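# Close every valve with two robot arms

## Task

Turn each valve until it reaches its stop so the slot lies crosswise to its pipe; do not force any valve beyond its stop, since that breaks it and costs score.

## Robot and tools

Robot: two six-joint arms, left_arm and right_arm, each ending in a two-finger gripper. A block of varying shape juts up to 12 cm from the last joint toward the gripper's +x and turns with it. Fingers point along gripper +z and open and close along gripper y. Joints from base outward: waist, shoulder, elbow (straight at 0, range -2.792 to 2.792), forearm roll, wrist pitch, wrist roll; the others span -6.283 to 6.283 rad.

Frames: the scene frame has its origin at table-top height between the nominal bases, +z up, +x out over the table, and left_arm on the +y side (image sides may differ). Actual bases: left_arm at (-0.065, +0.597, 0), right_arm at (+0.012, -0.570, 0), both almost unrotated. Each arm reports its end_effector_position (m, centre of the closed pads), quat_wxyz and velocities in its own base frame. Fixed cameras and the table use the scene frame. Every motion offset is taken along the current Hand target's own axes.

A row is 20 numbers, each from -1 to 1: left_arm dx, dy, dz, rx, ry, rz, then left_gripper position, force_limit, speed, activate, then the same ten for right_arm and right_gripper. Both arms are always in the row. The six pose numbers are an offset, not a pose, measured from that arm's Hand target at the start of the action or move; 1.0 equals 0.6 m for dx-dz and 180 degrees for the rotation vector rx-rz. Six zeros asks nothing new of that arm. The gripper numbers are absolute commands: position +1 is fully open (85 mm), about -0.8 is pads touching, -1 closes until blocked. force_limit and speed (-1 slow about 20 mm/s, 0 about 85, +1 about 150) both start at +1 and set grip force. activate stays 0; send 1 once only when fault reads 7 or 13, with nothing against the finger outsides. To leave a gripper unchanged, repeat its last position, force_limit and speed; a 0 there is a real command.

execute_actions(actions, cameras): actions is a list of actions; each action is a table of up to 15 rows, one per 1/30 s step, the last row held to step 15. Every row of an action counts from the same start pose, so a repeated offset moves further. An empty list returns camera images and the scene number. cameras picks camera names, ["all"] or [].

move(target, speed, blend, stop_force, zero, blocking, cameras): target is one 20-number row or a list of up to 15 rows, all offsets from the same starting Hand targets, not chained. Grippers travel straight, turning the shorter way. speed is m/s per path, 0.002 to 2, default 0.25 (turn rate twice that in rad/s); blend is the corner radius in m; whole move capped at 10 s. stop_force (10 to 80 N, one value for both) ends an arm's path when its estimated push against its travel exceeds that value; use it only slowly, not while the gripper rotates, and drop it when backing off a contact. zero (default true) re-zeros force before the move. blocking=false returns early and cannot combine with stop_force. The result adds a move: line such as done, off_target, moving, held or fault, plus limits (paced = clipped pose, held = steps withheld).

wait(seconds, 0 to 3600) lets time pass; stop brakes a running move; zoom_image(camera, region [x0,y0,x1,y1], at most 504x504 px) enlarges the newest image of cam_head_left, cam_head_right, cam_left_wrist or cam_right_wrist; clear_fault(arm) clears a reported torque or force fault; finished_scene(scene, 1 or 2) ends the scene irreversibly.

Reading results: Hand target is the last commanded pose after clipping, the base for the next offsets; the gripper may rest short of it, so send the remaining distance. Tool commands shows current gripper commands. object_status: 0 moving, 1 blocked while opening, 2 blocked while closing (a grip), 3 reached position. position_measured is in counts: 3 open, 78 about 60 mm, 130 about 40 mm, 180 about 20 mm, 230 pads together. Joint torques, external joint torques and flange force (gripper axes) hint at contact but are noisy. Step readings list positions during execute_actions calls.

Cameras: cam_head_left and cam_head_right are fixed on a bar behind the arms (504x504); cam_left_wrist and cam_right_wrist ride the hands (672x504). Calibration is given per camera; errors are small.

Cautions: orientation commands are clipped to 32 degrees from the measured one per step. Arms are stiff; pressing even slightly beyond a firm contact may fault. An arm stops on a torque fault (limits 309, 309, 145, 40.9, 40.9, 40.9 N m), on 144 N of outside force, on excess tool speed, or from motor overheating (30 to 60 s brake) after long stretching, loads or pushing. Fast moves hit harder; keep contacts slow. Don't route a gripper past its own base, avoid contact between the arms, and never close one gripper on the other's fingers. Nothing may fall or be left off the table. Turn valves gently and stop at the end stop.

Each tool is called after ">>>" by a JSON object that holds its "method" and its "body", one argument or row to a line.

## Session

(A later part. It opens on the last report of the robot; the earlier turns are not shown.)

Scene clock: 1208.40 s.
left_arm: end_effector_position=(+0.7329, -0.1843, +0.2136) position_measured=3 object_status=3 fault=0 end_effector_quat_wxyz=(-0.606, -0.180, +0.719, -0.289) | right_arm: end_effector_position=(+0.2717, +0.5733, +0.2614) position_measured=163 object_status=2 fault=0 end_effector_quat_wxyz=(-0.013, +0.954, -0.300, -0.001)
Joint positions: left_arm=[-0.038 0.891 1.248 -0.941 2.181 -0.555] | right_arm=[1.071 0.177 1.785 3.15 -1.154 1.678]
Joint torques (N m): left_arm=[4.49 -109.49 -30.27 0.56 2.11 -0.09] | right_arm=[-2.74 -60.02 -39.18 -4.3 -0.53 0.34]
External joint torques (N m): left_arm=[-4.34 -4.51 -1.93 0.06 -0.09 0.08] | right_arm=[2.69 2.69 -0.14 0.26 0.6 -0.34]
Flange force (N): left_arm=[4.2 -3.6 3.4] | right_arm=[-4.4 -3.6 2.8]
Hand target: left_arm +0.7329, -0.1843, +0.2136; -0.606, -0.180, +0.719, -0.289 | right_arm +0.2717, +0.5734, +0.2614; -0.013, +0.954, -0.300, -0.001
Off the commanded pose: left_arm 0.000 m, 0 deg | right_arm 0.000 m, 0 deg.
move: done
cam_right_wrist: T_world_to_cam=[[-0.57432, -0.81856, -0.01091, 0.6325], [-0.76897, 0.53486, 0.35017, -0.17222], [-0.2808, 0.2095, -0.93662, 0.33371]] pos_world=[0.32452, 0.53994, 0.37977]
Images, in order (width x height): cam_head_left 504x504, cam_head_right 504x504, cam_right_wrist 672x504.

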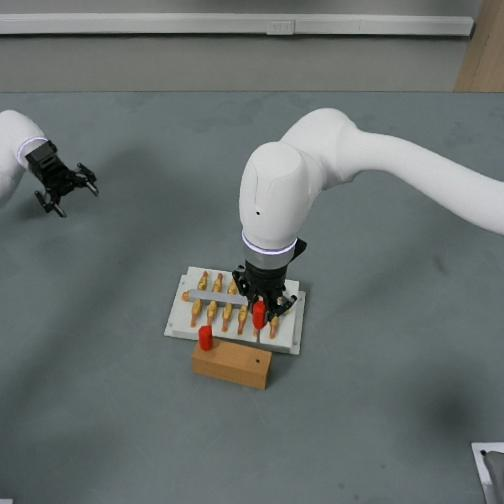

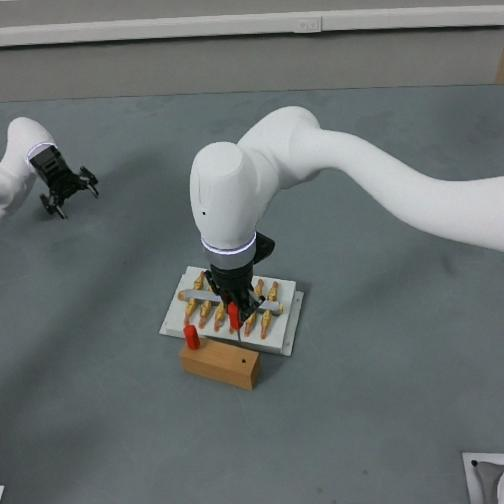

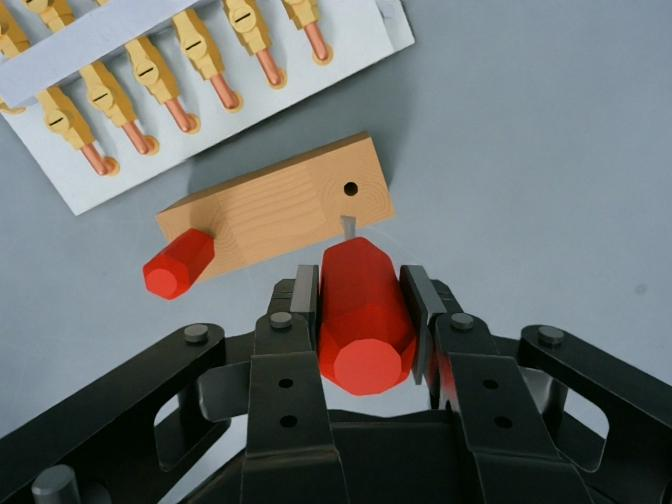

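>>> {"method": "move", "body": {
  "target": [0,0,0,0,0,0,1,1,1,0,0,0,0.11,-0.0077,0.0031,0,-0.97,0.8,-1,0],
  "speed": 0.1,
  "cameras": ["cam_right_wrist","cam_head_left","cam_head_right"]
}}

>>> {"method": "zoom_image", "body": {
  "camera": "cam_right_wrist",
  "region": [290, 150, 410, 250]
}}

>>> {"method": "zoom_image", "body": {
  "camera": "cam_head_left",
  "region": [180, 270, 320, 400]
}}

>>> {"method": "zoom_image", "body": {
  "camera": "cam_head_right",
  "region": [180, 270, 320, 400]
}}

Scene clock: 1221.30 s.
left_arm: end_effector_position=(+0.7329, -0.1843, +0.2136) position_measured=3 object_status=3 fault=0 end_effector_quat_wxyz=(-0.606, -0.180, +0.719, -0.289) | right_arm: end_effector_position=(+0.2720, +0.5751, +0.1955) position_measured=163 object_status=2 fault=0 end_effector_quat_wxyz=(+0.000, +0.954, -0.301, +0.000)
Joint positions: left_arm=[-0.038 0.891 1.248 -0.941 2.181 -0.555] | right_arm=[1.075 0.238 1.839 3.142 -1.064 1.685]
Joint torques (N m): left_arm=[4.65 -109.2 -30.11 0.53 2.12 -0.1] | right_arm=[-3.39 -64.14 -36.99 -4.09 -0.6 0.24]
External joint torques (N m): left_arm=[-4.48 -5.4 -2.29 0.1 -0.09 0.09] | right_arm=[3.52 2.9 -0.14 0.25 0.59 -0.25]
Flange force (N): left_arm=[5.1 -3.6 3.6] | right_arm=[-5.8 -3.6 3.3]
Hand target: left_arm +0.7329, -0.1843, +0.2136; -0.606, -0.180, +0.719, -0.289 | right_arm +0.2720, +0.5751, +0.1954; +0.000, +0.954, -0.301, +0.000
Off the commanded pose: left_arm 0.000 m, 0 deg | right_arm 0.000 m, 0 deg.
move: done
cam_right_wrist: T_world_to_cam=[[-0.57433, -0.81851, 0.0133, 0.62857], [-0.7669, 0.54366, 0.34103, -0.15364], [-0.28636, 0.18567, -0.93996, 0.28759]] pos_world=[0.32554, 0.54462, 0.31437]
Images, in order (width x height): cam_head_left 504x504, cam_head_right 504x504, cam_right_wrist 672x504.

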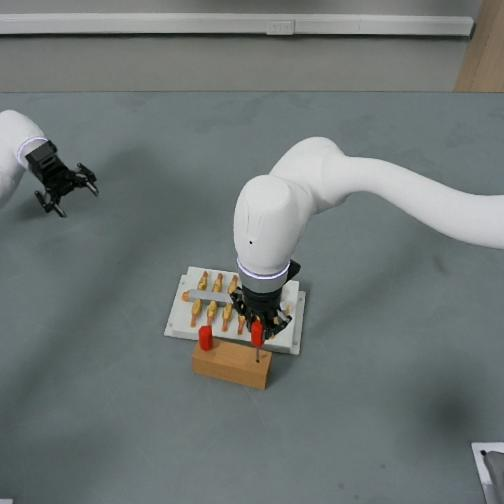

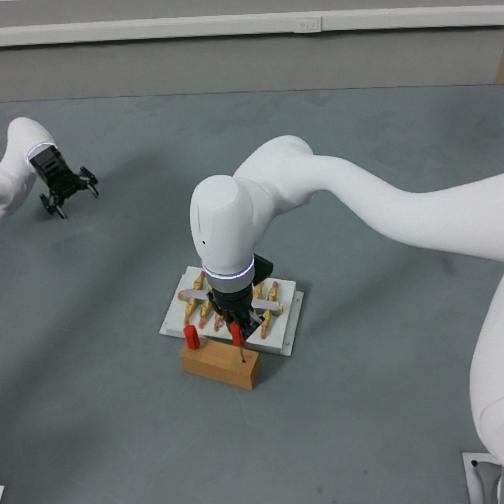

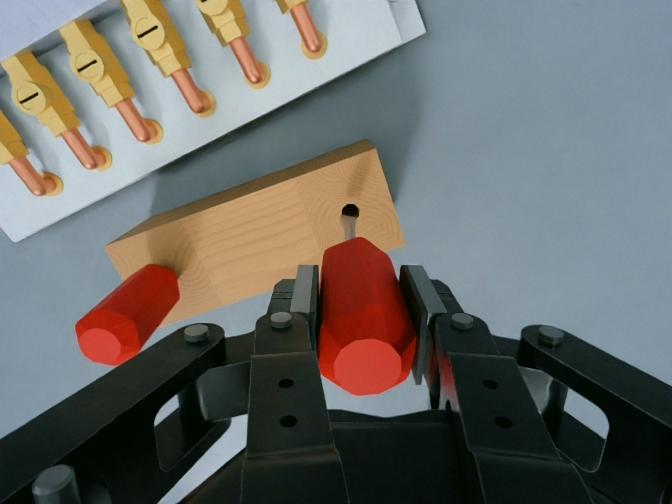

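Scaled by 4.200.

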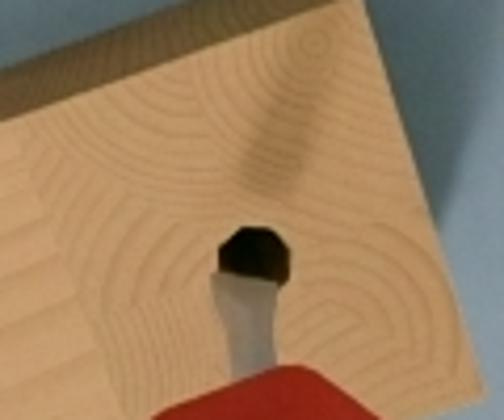

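Scaled by 3.600.

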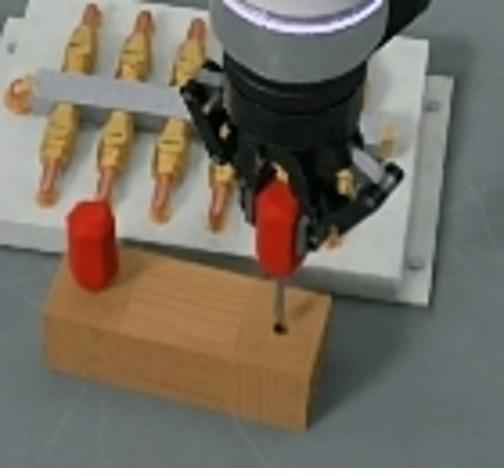

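Scaled by 3.600.

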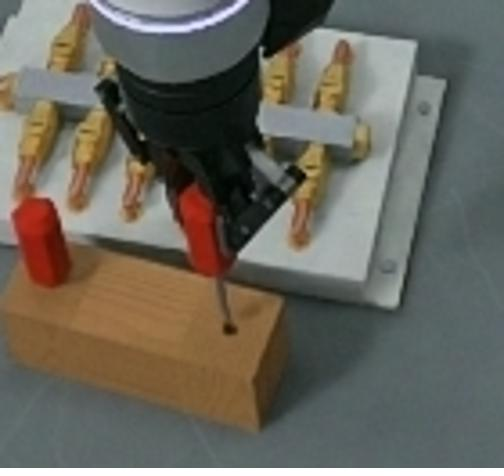

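>>> {"method": "move", "body": {
  "target": [0,0,0,0,0,0,1,1,1,0,0,0.0020,0.017,0,0,0,-0.97,0.8,-1,0],
  "speed": 0.05,
  "cameras": ["cam_right_wrist","cam_head_left","cam_head_right"]
}}

>>> {"method": "zoom_image", "body": {
  "camera": "cam_right_wrist",
  "region": [320, 190, 380, 240]
}}

>>> {"method": "zoom_image", "body": {
  "camera": "cam_head_left",
  "region": [230, 320, 290, 380]
}}

>>> {"method": "zoom_image", "body": {
  "camera": "cam_head_right",
  "region": [210, 320, 270, 380]
}}

Scene clock: 1230.90 s.
left_arm: end_effector_position=(+0.7329, -0.1843, +0.2136) position_measured=3 object_status=3 fault=0 end_effector_quat_wxyz=(-0.606, -0.180, +0.719, -0.289) | right_arm: end_effector_position=(+0.2714, +0.5741, +0.1852) position_measured=163 object_status=2 fault=0 end_effector_quat_wxyz=(+0.000, +0.954, -0.301, +0.000)
Joint positions: left_arm=[-0.038 0.891 1.248 -0.941 2.181 -0.555] | right_arm=[1.075 0.245 1.851 3.142 -1.045 1.685]
Joint torques (N m): left_arm=[4.64 -109.29 -30.1 0.55 2.1 -0.2] | right_arm=[-3.3 -64.26 -36.78 -4.02 -0.56 0.24]
External joint torques (N m): left_arm=[-4.48 -4.79 -2.14 0.07 -0.08 0.19] | right_arm=[3.45 1.98 -0.09 0.21 0.56 -0.24]
Flange force (N): left_arm=[4.4 -3.7 3.4] | right_arm=[-5.5 -2.2 2.6]
Hand target: left_arm +0.7329, -0.1843, +0.2136; -0.606, -0.180, +0.719, -0.289 | right_arm +0.2714, +0.5741, +0.1852; +0.000, +0.954, -0.301, +0.000
Off the commanded pose: left_arm 0.000 m, 0 deg | right_arm 0.000 m, 0 deg.
move: done
cam_right_wrist: T_world_to_cam=[[-0.57433, -0.81851, 0.0133, 0.62749], [-0.7669, 0.54366, 0.34103, -0.15015], [-0.28636, 0.18567, -0.93996, 0.27799]] pos_world=[0.32484, 0.54362, 0.30417]
Images, in order (width x height): cam_head_left 504x504, cam_head_right 504x504, cam_right_wrist 672x504.

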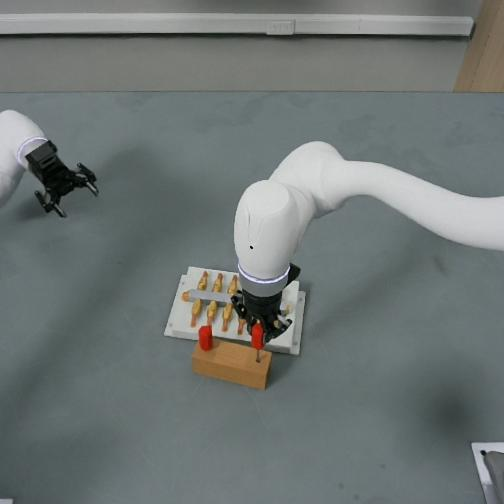

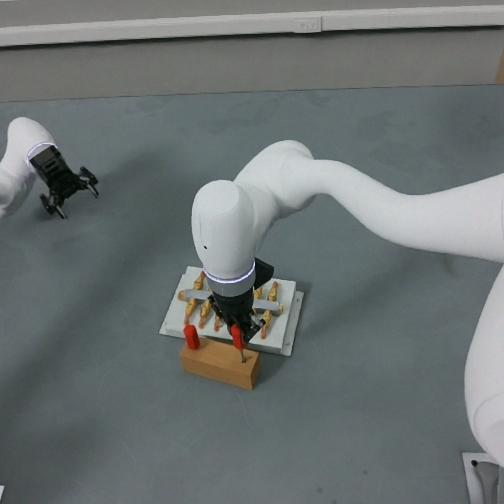

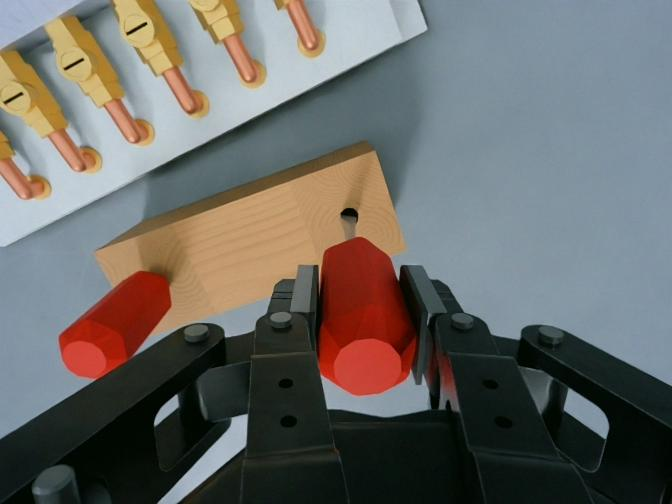

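Scaled by 8.400.

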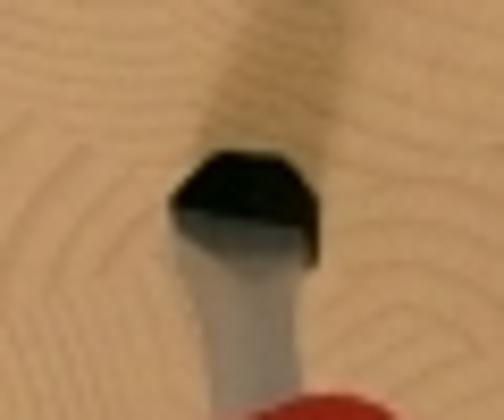

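Scaled by 8.400.

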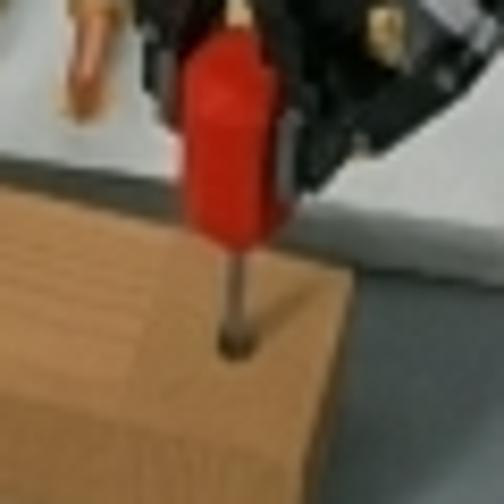

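Scaled by 8.400.

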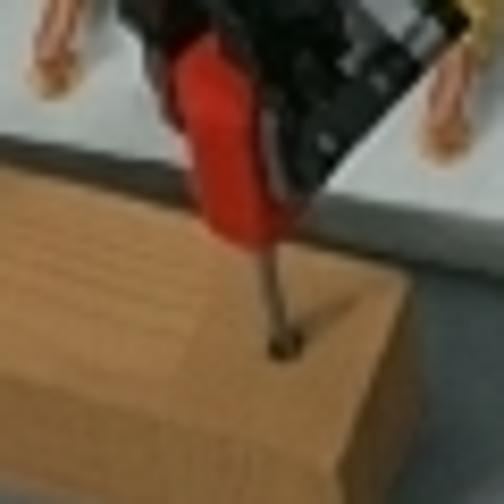

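>>> {"method": "move", "body": {
  "target": [0,0,0,0,0,0,1,1,1,0,0,0.0004,0.0117,0,0,0,-0.97,0.8,-1,0],
  "speed": 0.03,
  "stop_force": 10,
  "cameras": ["cam_right_wrist"]
}}

>>> {"method": "zoom_image", "body": {
  "camera": "cam_right_wrist",
  "region": [320, 190, 380, 240]
}}

Scene clock: 1236.20 s.
left_arm: end_effector_position=(+0.7329, -0.1843, +0.2136) position_measured=3 object_status=3 fault=0 end_effector_quat_wxyz=(-0.606, -0.180, +0.719, -0.289) | right_arm: end_effector_position=(+0.2712, +0.5739, +0.1782) position_measured=163 object_status=2 fault=0 end_effector_quat_wxyz=(+0.000, +0.954, -0.301, +0.000)
Joint positions: left_arm=[-0.038 0.891 1.248 -0.941 2.181 -0.555] | right_arm=[1.075 0.251 1.859 3.142 -1.032 1.685]
Joint torques (N m): left_arm=[4.38 -109.36 -30.24 0.57 2.11 -0.17] | right_arm=[-3.23 -64.64 -36.32 -4 -0.6 0.25]
External joint torques (N m): left_arm=[-4.21 -4.87 -2.03 0.06 -0.09 0.15] | right_arm=[3.05 2.66 -0.21 0.22 0.61 -0.25]
Flange force (N): left_arm=[4.5 -3.3 3.5] | right_arm=[-5.0 -3.4 3.2]
Hand target: left_arm +0.7329, -0.1843, +0.2136; -0.606, -0.180, +0.719, -0.289 | right_arm +0.2712, +0.5739, +0.1782; +0.000, +0.954, -0.301, +0.000
Off the commanded pose: left_arm 0.000 m, 0 deg | right_arm 0.000 m, 0 deg.
move: done
cam_right_wrist: T_world_to_cam=[[-0.57433, -0.81851, 0.0133, 0.62736], [-0.7669, 0.54366, 0.34103, -0.1477], [-0.28636, 0.18567, -0.93996, 0.27133]] pos_world=[0.32474, 0.54342, 0.29707]

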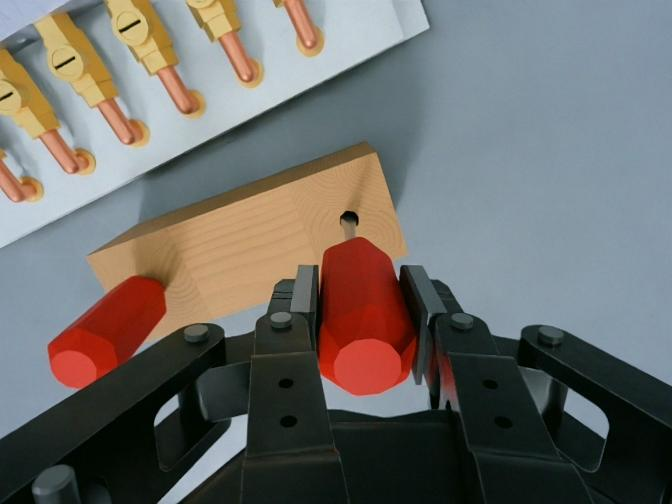

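Scaled by 8.400.

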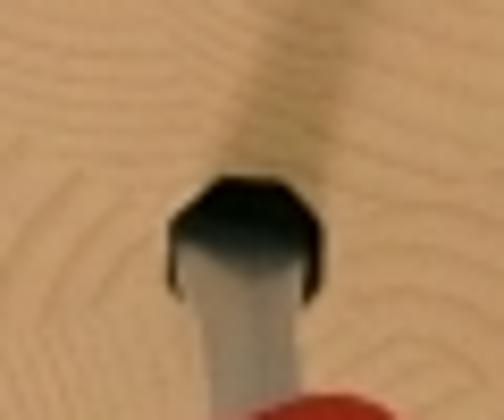

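>>> {"method": "move", "body": {
  "target": [0,0,0,0,0,0,1,1,1,0,0,0.0003,0.015,0,0,0,-0.97,0.8,-1,0],
  "speed": 0.02,
  "stop_force": 10,
  "cameras": ["cam_right_wrist"]
}}

>>> {"method": "zoom_image", "body": {
  "camera": "cam_right_wrist",
  "region": [320, 190, 380, 240]
}}

Scene clock: 1239.90 s.
left_arm: end_effector_position=(+0.7329, -0.1843, +0.2136) position_measured=3 object_status=3 fault=0 end_effector_quat_wxyz=(-0.606, -0.180, +0.719, -0.289) | right_arm: end_effector_position=(+0.2711, +0.5738, +0.1692) position_measured=163 object_status=2 fault=0 end_effector_quat_wxyz=(+0.000, +0.954, -0.301, +0.000)
Joint positions: left_arm=[-0.038 0.891 1.248 -0.941 2.181 -0.555] | right_arm=[1.075 0.258 1.867 3.142 -1.016 1.685]
Joint torques (N m): left_arm=[4.88 -109.3 -30.29 0.53 2.13 -0.14] | right_arm=[-3.29 -65.18 -36.04 -3.98 -0.6 0.26]
External joint torques (N m): left_arm=[-4.72 -5.08 -2.06 0.09 -0.11 0.13] | right_arm=[3.34 2.42 -0.2 0.23 0.6 -0.26]
Flange force (N): left_arm=[4.7 -3.6 4.0] | right_arm=[-5.4 -3.0 3.1]
Hand target: left_arm +0.7329, -0.1843, +0.2136; -0.606, -0.180, +0.719, -0.289 | right_arm +0.2711, +0.5738, +0.1692; +0.000, +0.954, -0.301, +0.000
Off the commanded pose: left_arm 0.000 m, 0 deg | right_arm 0.000 m, 0 deg.
move: done
cam_right_wrist: T_world_to_cam=[[-0.57433, -0.81851, 0.0133, 0.62734], [-0.7669, 0.54366, 0.34103, -0.14465], [-0.28636, 0.18567, -0.93996, 0.26286]] pos_world=[0.32464, 0.54332, 0.28807]

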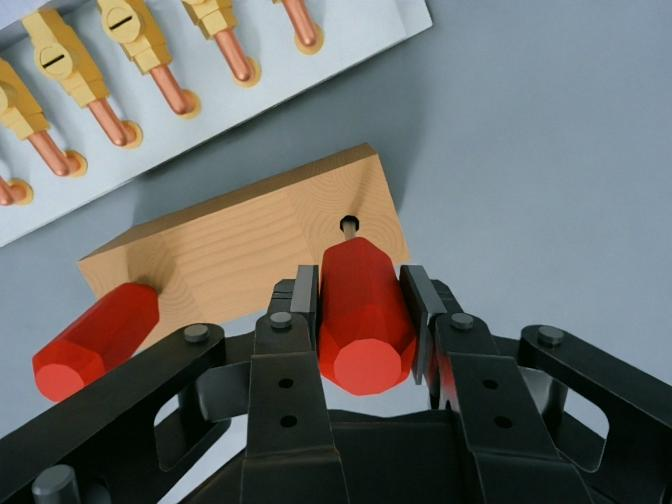

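Scaled by 8.400.

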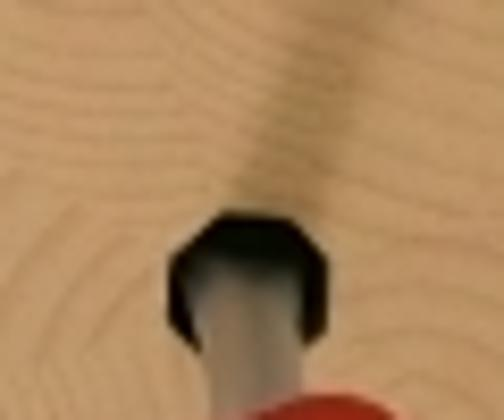

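>>> {"method": "move", "body": {
  "target": [0,0,0,0,0,0,1,1,1,0,0,0.0002,0.032,0,0,0,-0.97,0.8,-1,0],
  "speed": 0.03,
  "stop_force": 10
}}

>>> {"method": "move", "body": {
  "target": [0,0,0,0,0,0,1,1,1,0,0,0,0.033,0,0,0,-0.97,0.8,-1,0],
  "speed": 0.015,
  "stop_force": 10,
  "cameras": ["cam_right_wrist","cam_head_left"]
}}

>>> {"method": "zoom_image", "body": {
  "camera": "cam_head_left",
  "region": [180, 310, 290, 400]
}}

Scene clock: 1244.43 s.
left_arm: end_effector_position=(+0.7329, -0.1843, +0.2136) position_measured=3 object_status=3 fault=0 end_effector_quat_wxyz=(-0.606, -0.180, +0.719, -0.289) | right_arm: end_effector_position=(+0.2710, +0.5737, +0.1500) position_measured=163 object_status=2 fault=0 end_effector_quat_wxyz=(+0.000, +0.954, -0.301, +0.000)
Joint positions: left_arm=[-0.038 0.891 1.248 -0.941 2.181 -0.555] | right_arm=[1.075 0.276 1.885 3.142 -0.981 1.685]
Joint torques (N m): left_arm=[4.68 -109.66 -30.25 0.57 2.11 -0.15] | right_arm=[-3.26 -66.22 -35.1 -3.91 -0.63 0.25]
External joint torques (N m): left_arm=[-4.52 -5.16 -2.18 0.05 -0.08 0.14] | right_arm=[3.23 2.58 -0.22 0.25 0.62 -0.25]
Flange force (N): left_arm=[4.8 -3.6 3.7] | right_arm=[-5.3 -3.1 3.4]
Hand target: left_arm +0.7329, -0.1843, +0.2136; -0.606, -0.180, +0.719, -0.289 | right_arm +0.2710, +0.5737, +0.1500; +0.000, +0.954, -0.301, +0.000
Off the commanded pose: left_arm 0.000 m, 0 deg | right_arm 0.000 m, 0 deg.
move: done

Scene clock: 1246.40 s.
left_arm: end_effector_position=(+0.7329, -0.1843, +0.2136) position_measured=3 object_status=3 fault=0 end_effector_quat_wxyz=(-0.606, -0.180, +0.719, -0.289) | right_arm: end_effector_position=(+0.2710, +0.5737, +0.1302) position_measured=163 object_status=2 fault=0 end_effector_quat_wxyz=(+0.000, +0.954, -0.301, +0.000)
Joint positions: left_arm=[-0.038 0.891 1.248 -0.941 2.181 -0.555] | right_arm=[1.075 0.295 1.901 3.142 -0.945 1.685]
Joint torques (N m): left_arm=[4.09 -109.21 -30.2 0.58 2.09 -0.14] | right_arm=[-3.18 -67.5 -34.27 -3.82 -0.59 0.27]
External joint torques (N m): left_arm=[-3.92 -5.57 -2.26 0.05 -0.06 0.13] | right_arm=[3.19 2.57 -0.3 0.24 0.59 -0.27]
Flange force (N): left_arm=[5.4 -3.0 3.4] | right_arm=[-5.2 -3.2 3.4]
Hand target: left_arm +0.7329, -0.1843, +0.2136; -0.606, -0.180, +0.719, -0.289 | right_arm +0.2710, +0.5737, +0.1302; +0.000, +0.954, -0.301, +0.000
Off the commanded pose: left_arm 0.000 m, 0 deg | right_arm 0.000 m, 0 deg.
move: done
cam_right_wrist: T_world_to_cam=[[-0.57433, -0.81851, 0.0133, 0.62772], [-0.7669, 0.54366, 0.34103, -0.13137], [-0.28636, 0.18567, -0.93996, 0.22619]] pos_world=[0.32454, 0.54322, 0.24907]
Images, in order (width x height): cam_head_left 504x504, cam_right_wrist 672x504.

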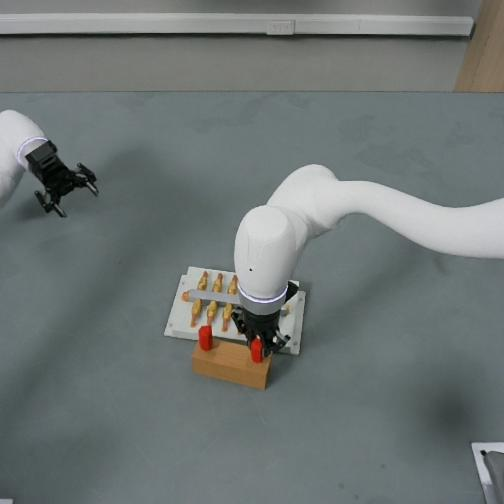

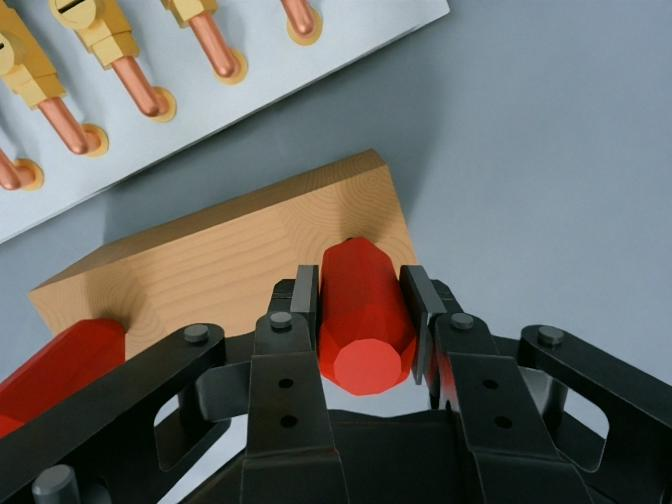

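Scaled by 4.582.

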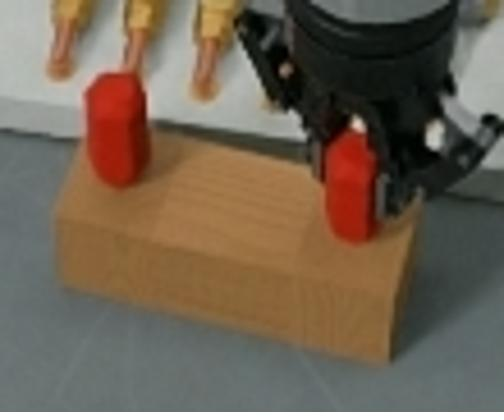

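>>> {"method": "move", "body": {
  "target": [0,0,0,0,0,0,1,1,1,0,0,0,0.016,0,0,0,-0.97,0.8,-1,0],
  "speed": 0.006,
  "stop_force": 10
}}

Scene clock: 1249.03 s.
left_arm: end_effector_position=(+0.7329, -0.1843, +0.2136) position_measured=3 object_status=3 fault=0 end_effector_quat_wxyz=(-0.606, -0.180, +0.719, -0.289) | right_arm: end_effector_position=(+0.2711, +0.5737, +0.1258) position_measured=163 object_status=2 fault=0 end_effector_quat_wxyz=(+0.000, +0.954, -0.301, +0.000)
Joint positions: left_arm=[-0.038 0.891 1.248 -0.941 2.181 -0.555] | right_arm=[1.075 0.299 1.905 3.142 -0.937 1.685]
Joint torques (N m): left_arm=[4.63 -109.15 -30.09 0.56 2.17 -0.13] | right_arm=[-2.75 -54.65 -27.54 -3.65 0.53 0.24]
External joint torques (N m): left_arm=[-4.44 -5.54 -2.31 0.07 -0.14 0.12] | right_arm=[2.94 -10.31 -6.71 0.1 -0.54 -0.24]
Flange force (N): left_arm=[5.2 -3.5 3.7] | right_arm=[-4.1 1.4 -16.7]
Hand target: left_arm +0.7329, -0.1843, +0.2136; -0.606, -0.180, +0.719, -0.289 | right_arm +0.2711, +0.5737, +0.1258; +0.000, +0.954, -0.301, +0.000 (not the last commanded pose)
Off the commanded pose: left_arm 0.000 m, 0 deg | right_arm 0.005 m, 0 deg.
move: contact (right_arm)

Seated. Lift slightly and release.

>>> {"method": "move", "body": {
  "target": [0,0,0,0,0,0,1,1,1,0,0,0,-0.0010,0,0,0,-0.97,0.8,-1,0],
  "speed": 0.02
}}

>>> {"method": "move", "body": {
  "target": [0,0,0,0,0,0,1,1,1,0,0,0,0,0,0,0,0.4,0.8,-0.6,0],
  "speed": 0.02,
  "cameras": ["cam_right_wrist","cam_head_left"]
}}

Scene clock: 1252.90 s.
left_arm: end_effector_position=(+0.7329, -0.1843, +0.2136) position_measured=3 object_status=3 fault=0 end_effector_quat_wxyz=(-0.606, -0.180, +0.719, -0.289) | right_arm: end_effector_position=(+0.2711, +0.5737, +0.1264) position_measured=163 object_status=2 fault=0 end_effector_quat_wxyz=(+0.000, +0.954, -0.301, +0.000)
Joint positions: left_arm=[-0.038 0.891 1.248 -0.941 2.181 -0.555] | right_arm=[1.075 0.299 1.904 3.142 -0.938 1.685]
Joint torques (N m): left_arm=[4.46 -109.36 -30.24 0.54 2.18 -0.13] | right_arm=[-3.13 -67.45 -34.34 -3.78 -0.6 0.23]
External joint torques (N m): left_arm=[-4.33 -5.09 -2.13 0.08 -0.15 0.12] | right_arm=[3.05 2.63 0.19 0.25 0.58 -0.23]
Flange force (N): left_arm=[4.7 -3.4 3.6] | right_arm=[-4.9 -2.4 3.9]
Hand target: left_arm +0.7329, -0.1843, +0.2136; -0.606, -0.180, +0.719, -0.289 | right_arm +0.2711, +0.5737, +0.1264; +0.000, +0.954, -0.301, +0.000
Off the commanded pose: left_arm 0.000 m, 0 deg | right_arm 0.000 m, 0 deg.
move: done

Scene clock: 1253.90 s.
left_arm: end_effector_position=(+0.7329, -0.1843, +0.2136) position_measured=3 object_status=3 fault=0 end_effector_quat_wxyz=(-0.606, -0.180, +0.719, -0.289) | right_arm: end_effector_position=(+0.2711, +0.5737, +0.1264) position_measured=78 object_status=0 fault=0 end_effector_quat_wxyz=(+0.000, +0.954, -0.301, +0.000)
Joint positions: left_arm=[-0.038 0.891 1.248 -0.941 2.181 -0.555] | right_arm=[1.075 0.299 1.904 3.142 -0.938 1.685]
Joint torques (N m): left_arm=[4.57 -109.31 -30.18 0.53 2.16 -0.17] | right_arm=[-3.22 -66.87 -33.9 -3.76 -0.61 0.23]
External joint torques (N m): left_arm=[-4.44 -4.82 -2.08 0.09 -0.14 0.16] | right_arm=[3.23 2.05 -0.41 0.22 0.61 -0.23]
Flange force (N): left_arm=[4.4 -3.5 3.6] | right_arm=[-5.3 -2.7 2.8]
Hand target: left_arm +0.7329, -0.1843, +0.2136; -0.606, -0.180, +0.719, -0.289 | right_arm +0.2711, +0.5737, +0.1264; +0.000, +0.954, -0.301, +0.000
Off the commanded pose: left_arm 0.000 m, 0 deg | right_arm 0.000 m, 0 deg.
move: done
cam_right_wrist: T_world_to_cam=[[-0.57435, -0.8185, 0.01324, 0.62786], [-0.76692, 0.54367, 0.34096, -0.13011], [-0.28627, 0.18567, -0.93999, 0.22257]] pos_world=[0.32454, 0.54332, 0.24527]
Images, in order (width x height): cam_head_left 504x504, cam_right_wrist 672x504.

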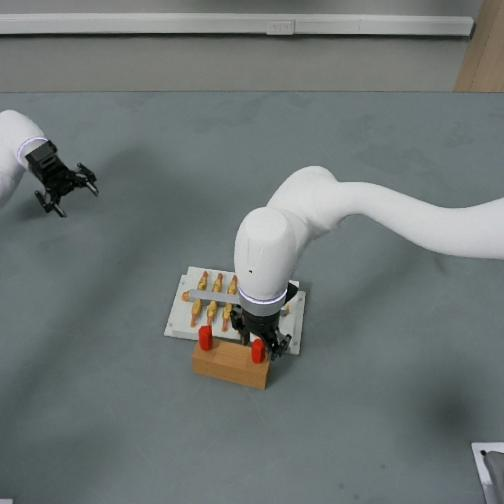

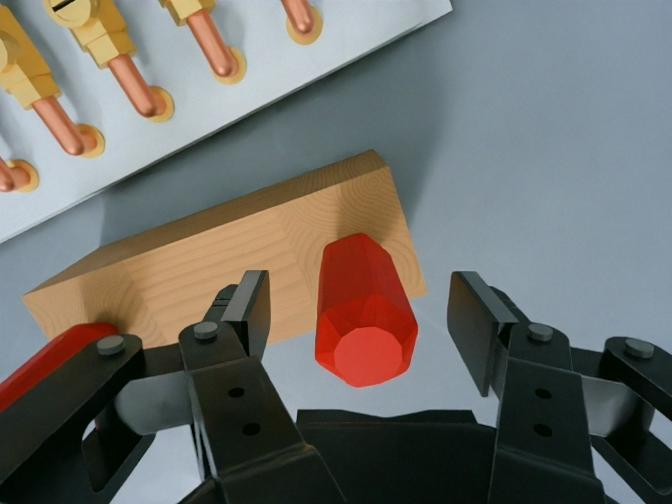

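>>> {"method": "move", "body": {
  "target": [0,0,0,0,0,0,1,1,1,0,0,0,-0.17,0,0,0,0.4,0.8,-0.6,0],
  "speed": 0.1,
  "cameras": ["cam_right_wrist","cam_head_left"]
}}

>>> {"method": "zoom_image", "body": {
  "camera": "cam_right_wrist",
  "region": [0, 0, 330, 150]
}}

Scene clock: 1257.03 s.
left_arm: end_effector_position=(+0.7329, -0.1843, +0.2136) position_measured=3 object_status=3 fault=0 end_effector_quat_wxyz=(-0.606, -0.180, +0.719, -0.289) | right_arm: end_effector_position=(+0.2710, +0.5737, +0.2283) position_measured=78 object_status=3 fault=0 end_effector_quat_wxyz=(+0.000, +0.954, -0.300, +0.000)
Joint positions: left_arm=[-0.038 0.891 1.248 -0.941 2.181 -0.555] | right_arm=[1.075 0.21 1.808 3.142 -1.122 1.685]
Joint torques (N m): left_arm=[4.41 -109.47 -30.25 0.55 2.14 -0.15] | right_arm=[-3.22 -61.86 -37.85 -4.2 -0.58 0.27]
External joint torques (N m): left_arm=[-4.26 -4.87 -2.14 0.07 -0.12 0.14] | right_arm=[3.15 1.96 -0.39 0.24 0.57 -0.27]
Flange force (N): left_arm=[4.5 -3.5 3.3] | right_arm=[-5.1 -2.9 2.0]
Hand target: left_arm +0.7329, -0.1843, +0.2136; -0.606, -0.180, +0.719, -0.289 | right_arm +0.2711, +0.5736, +0.2284; +0.000, +0.954, -0.301, +0.000
Off the commanded pose: left_arm 0.000 m, 0 deg | right_arm 0.000 m, 0 deg.
move: done
cam_right_wrist: T_world_to_cam=[[-0.57427, -0.81856, 0.01327, 0.62643], [-0.76695, 0.54359, 0.34103, -0.16481], [-0.28636, 0.18567, -0.93996, 0.31849]] pos_world=[0.32454, 0.54322, 0.34726]
Images, in order (width x height): cam_head_left 504x504, cam_right_wrist 672x504.

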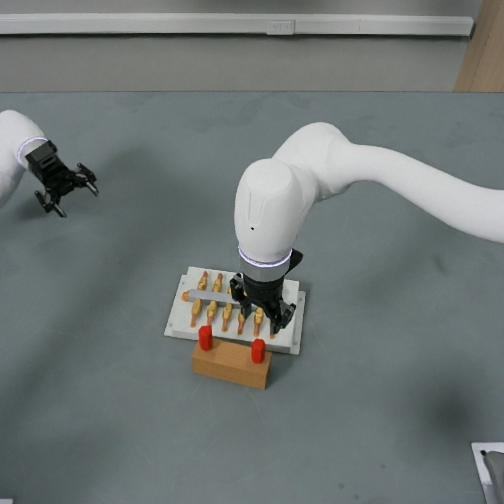

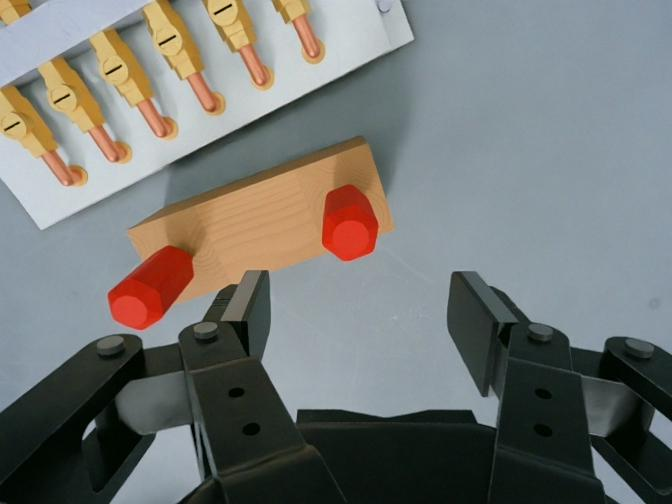

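Scaled by 1.527.

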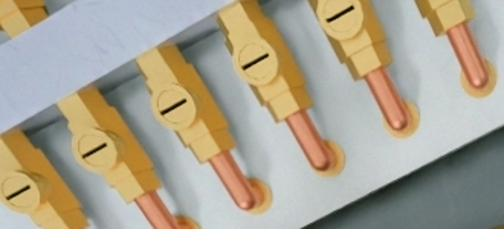

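>>> {"method": "finished_scene", "body": {
  "scene": 2
}}

The scene is finished: the task was done.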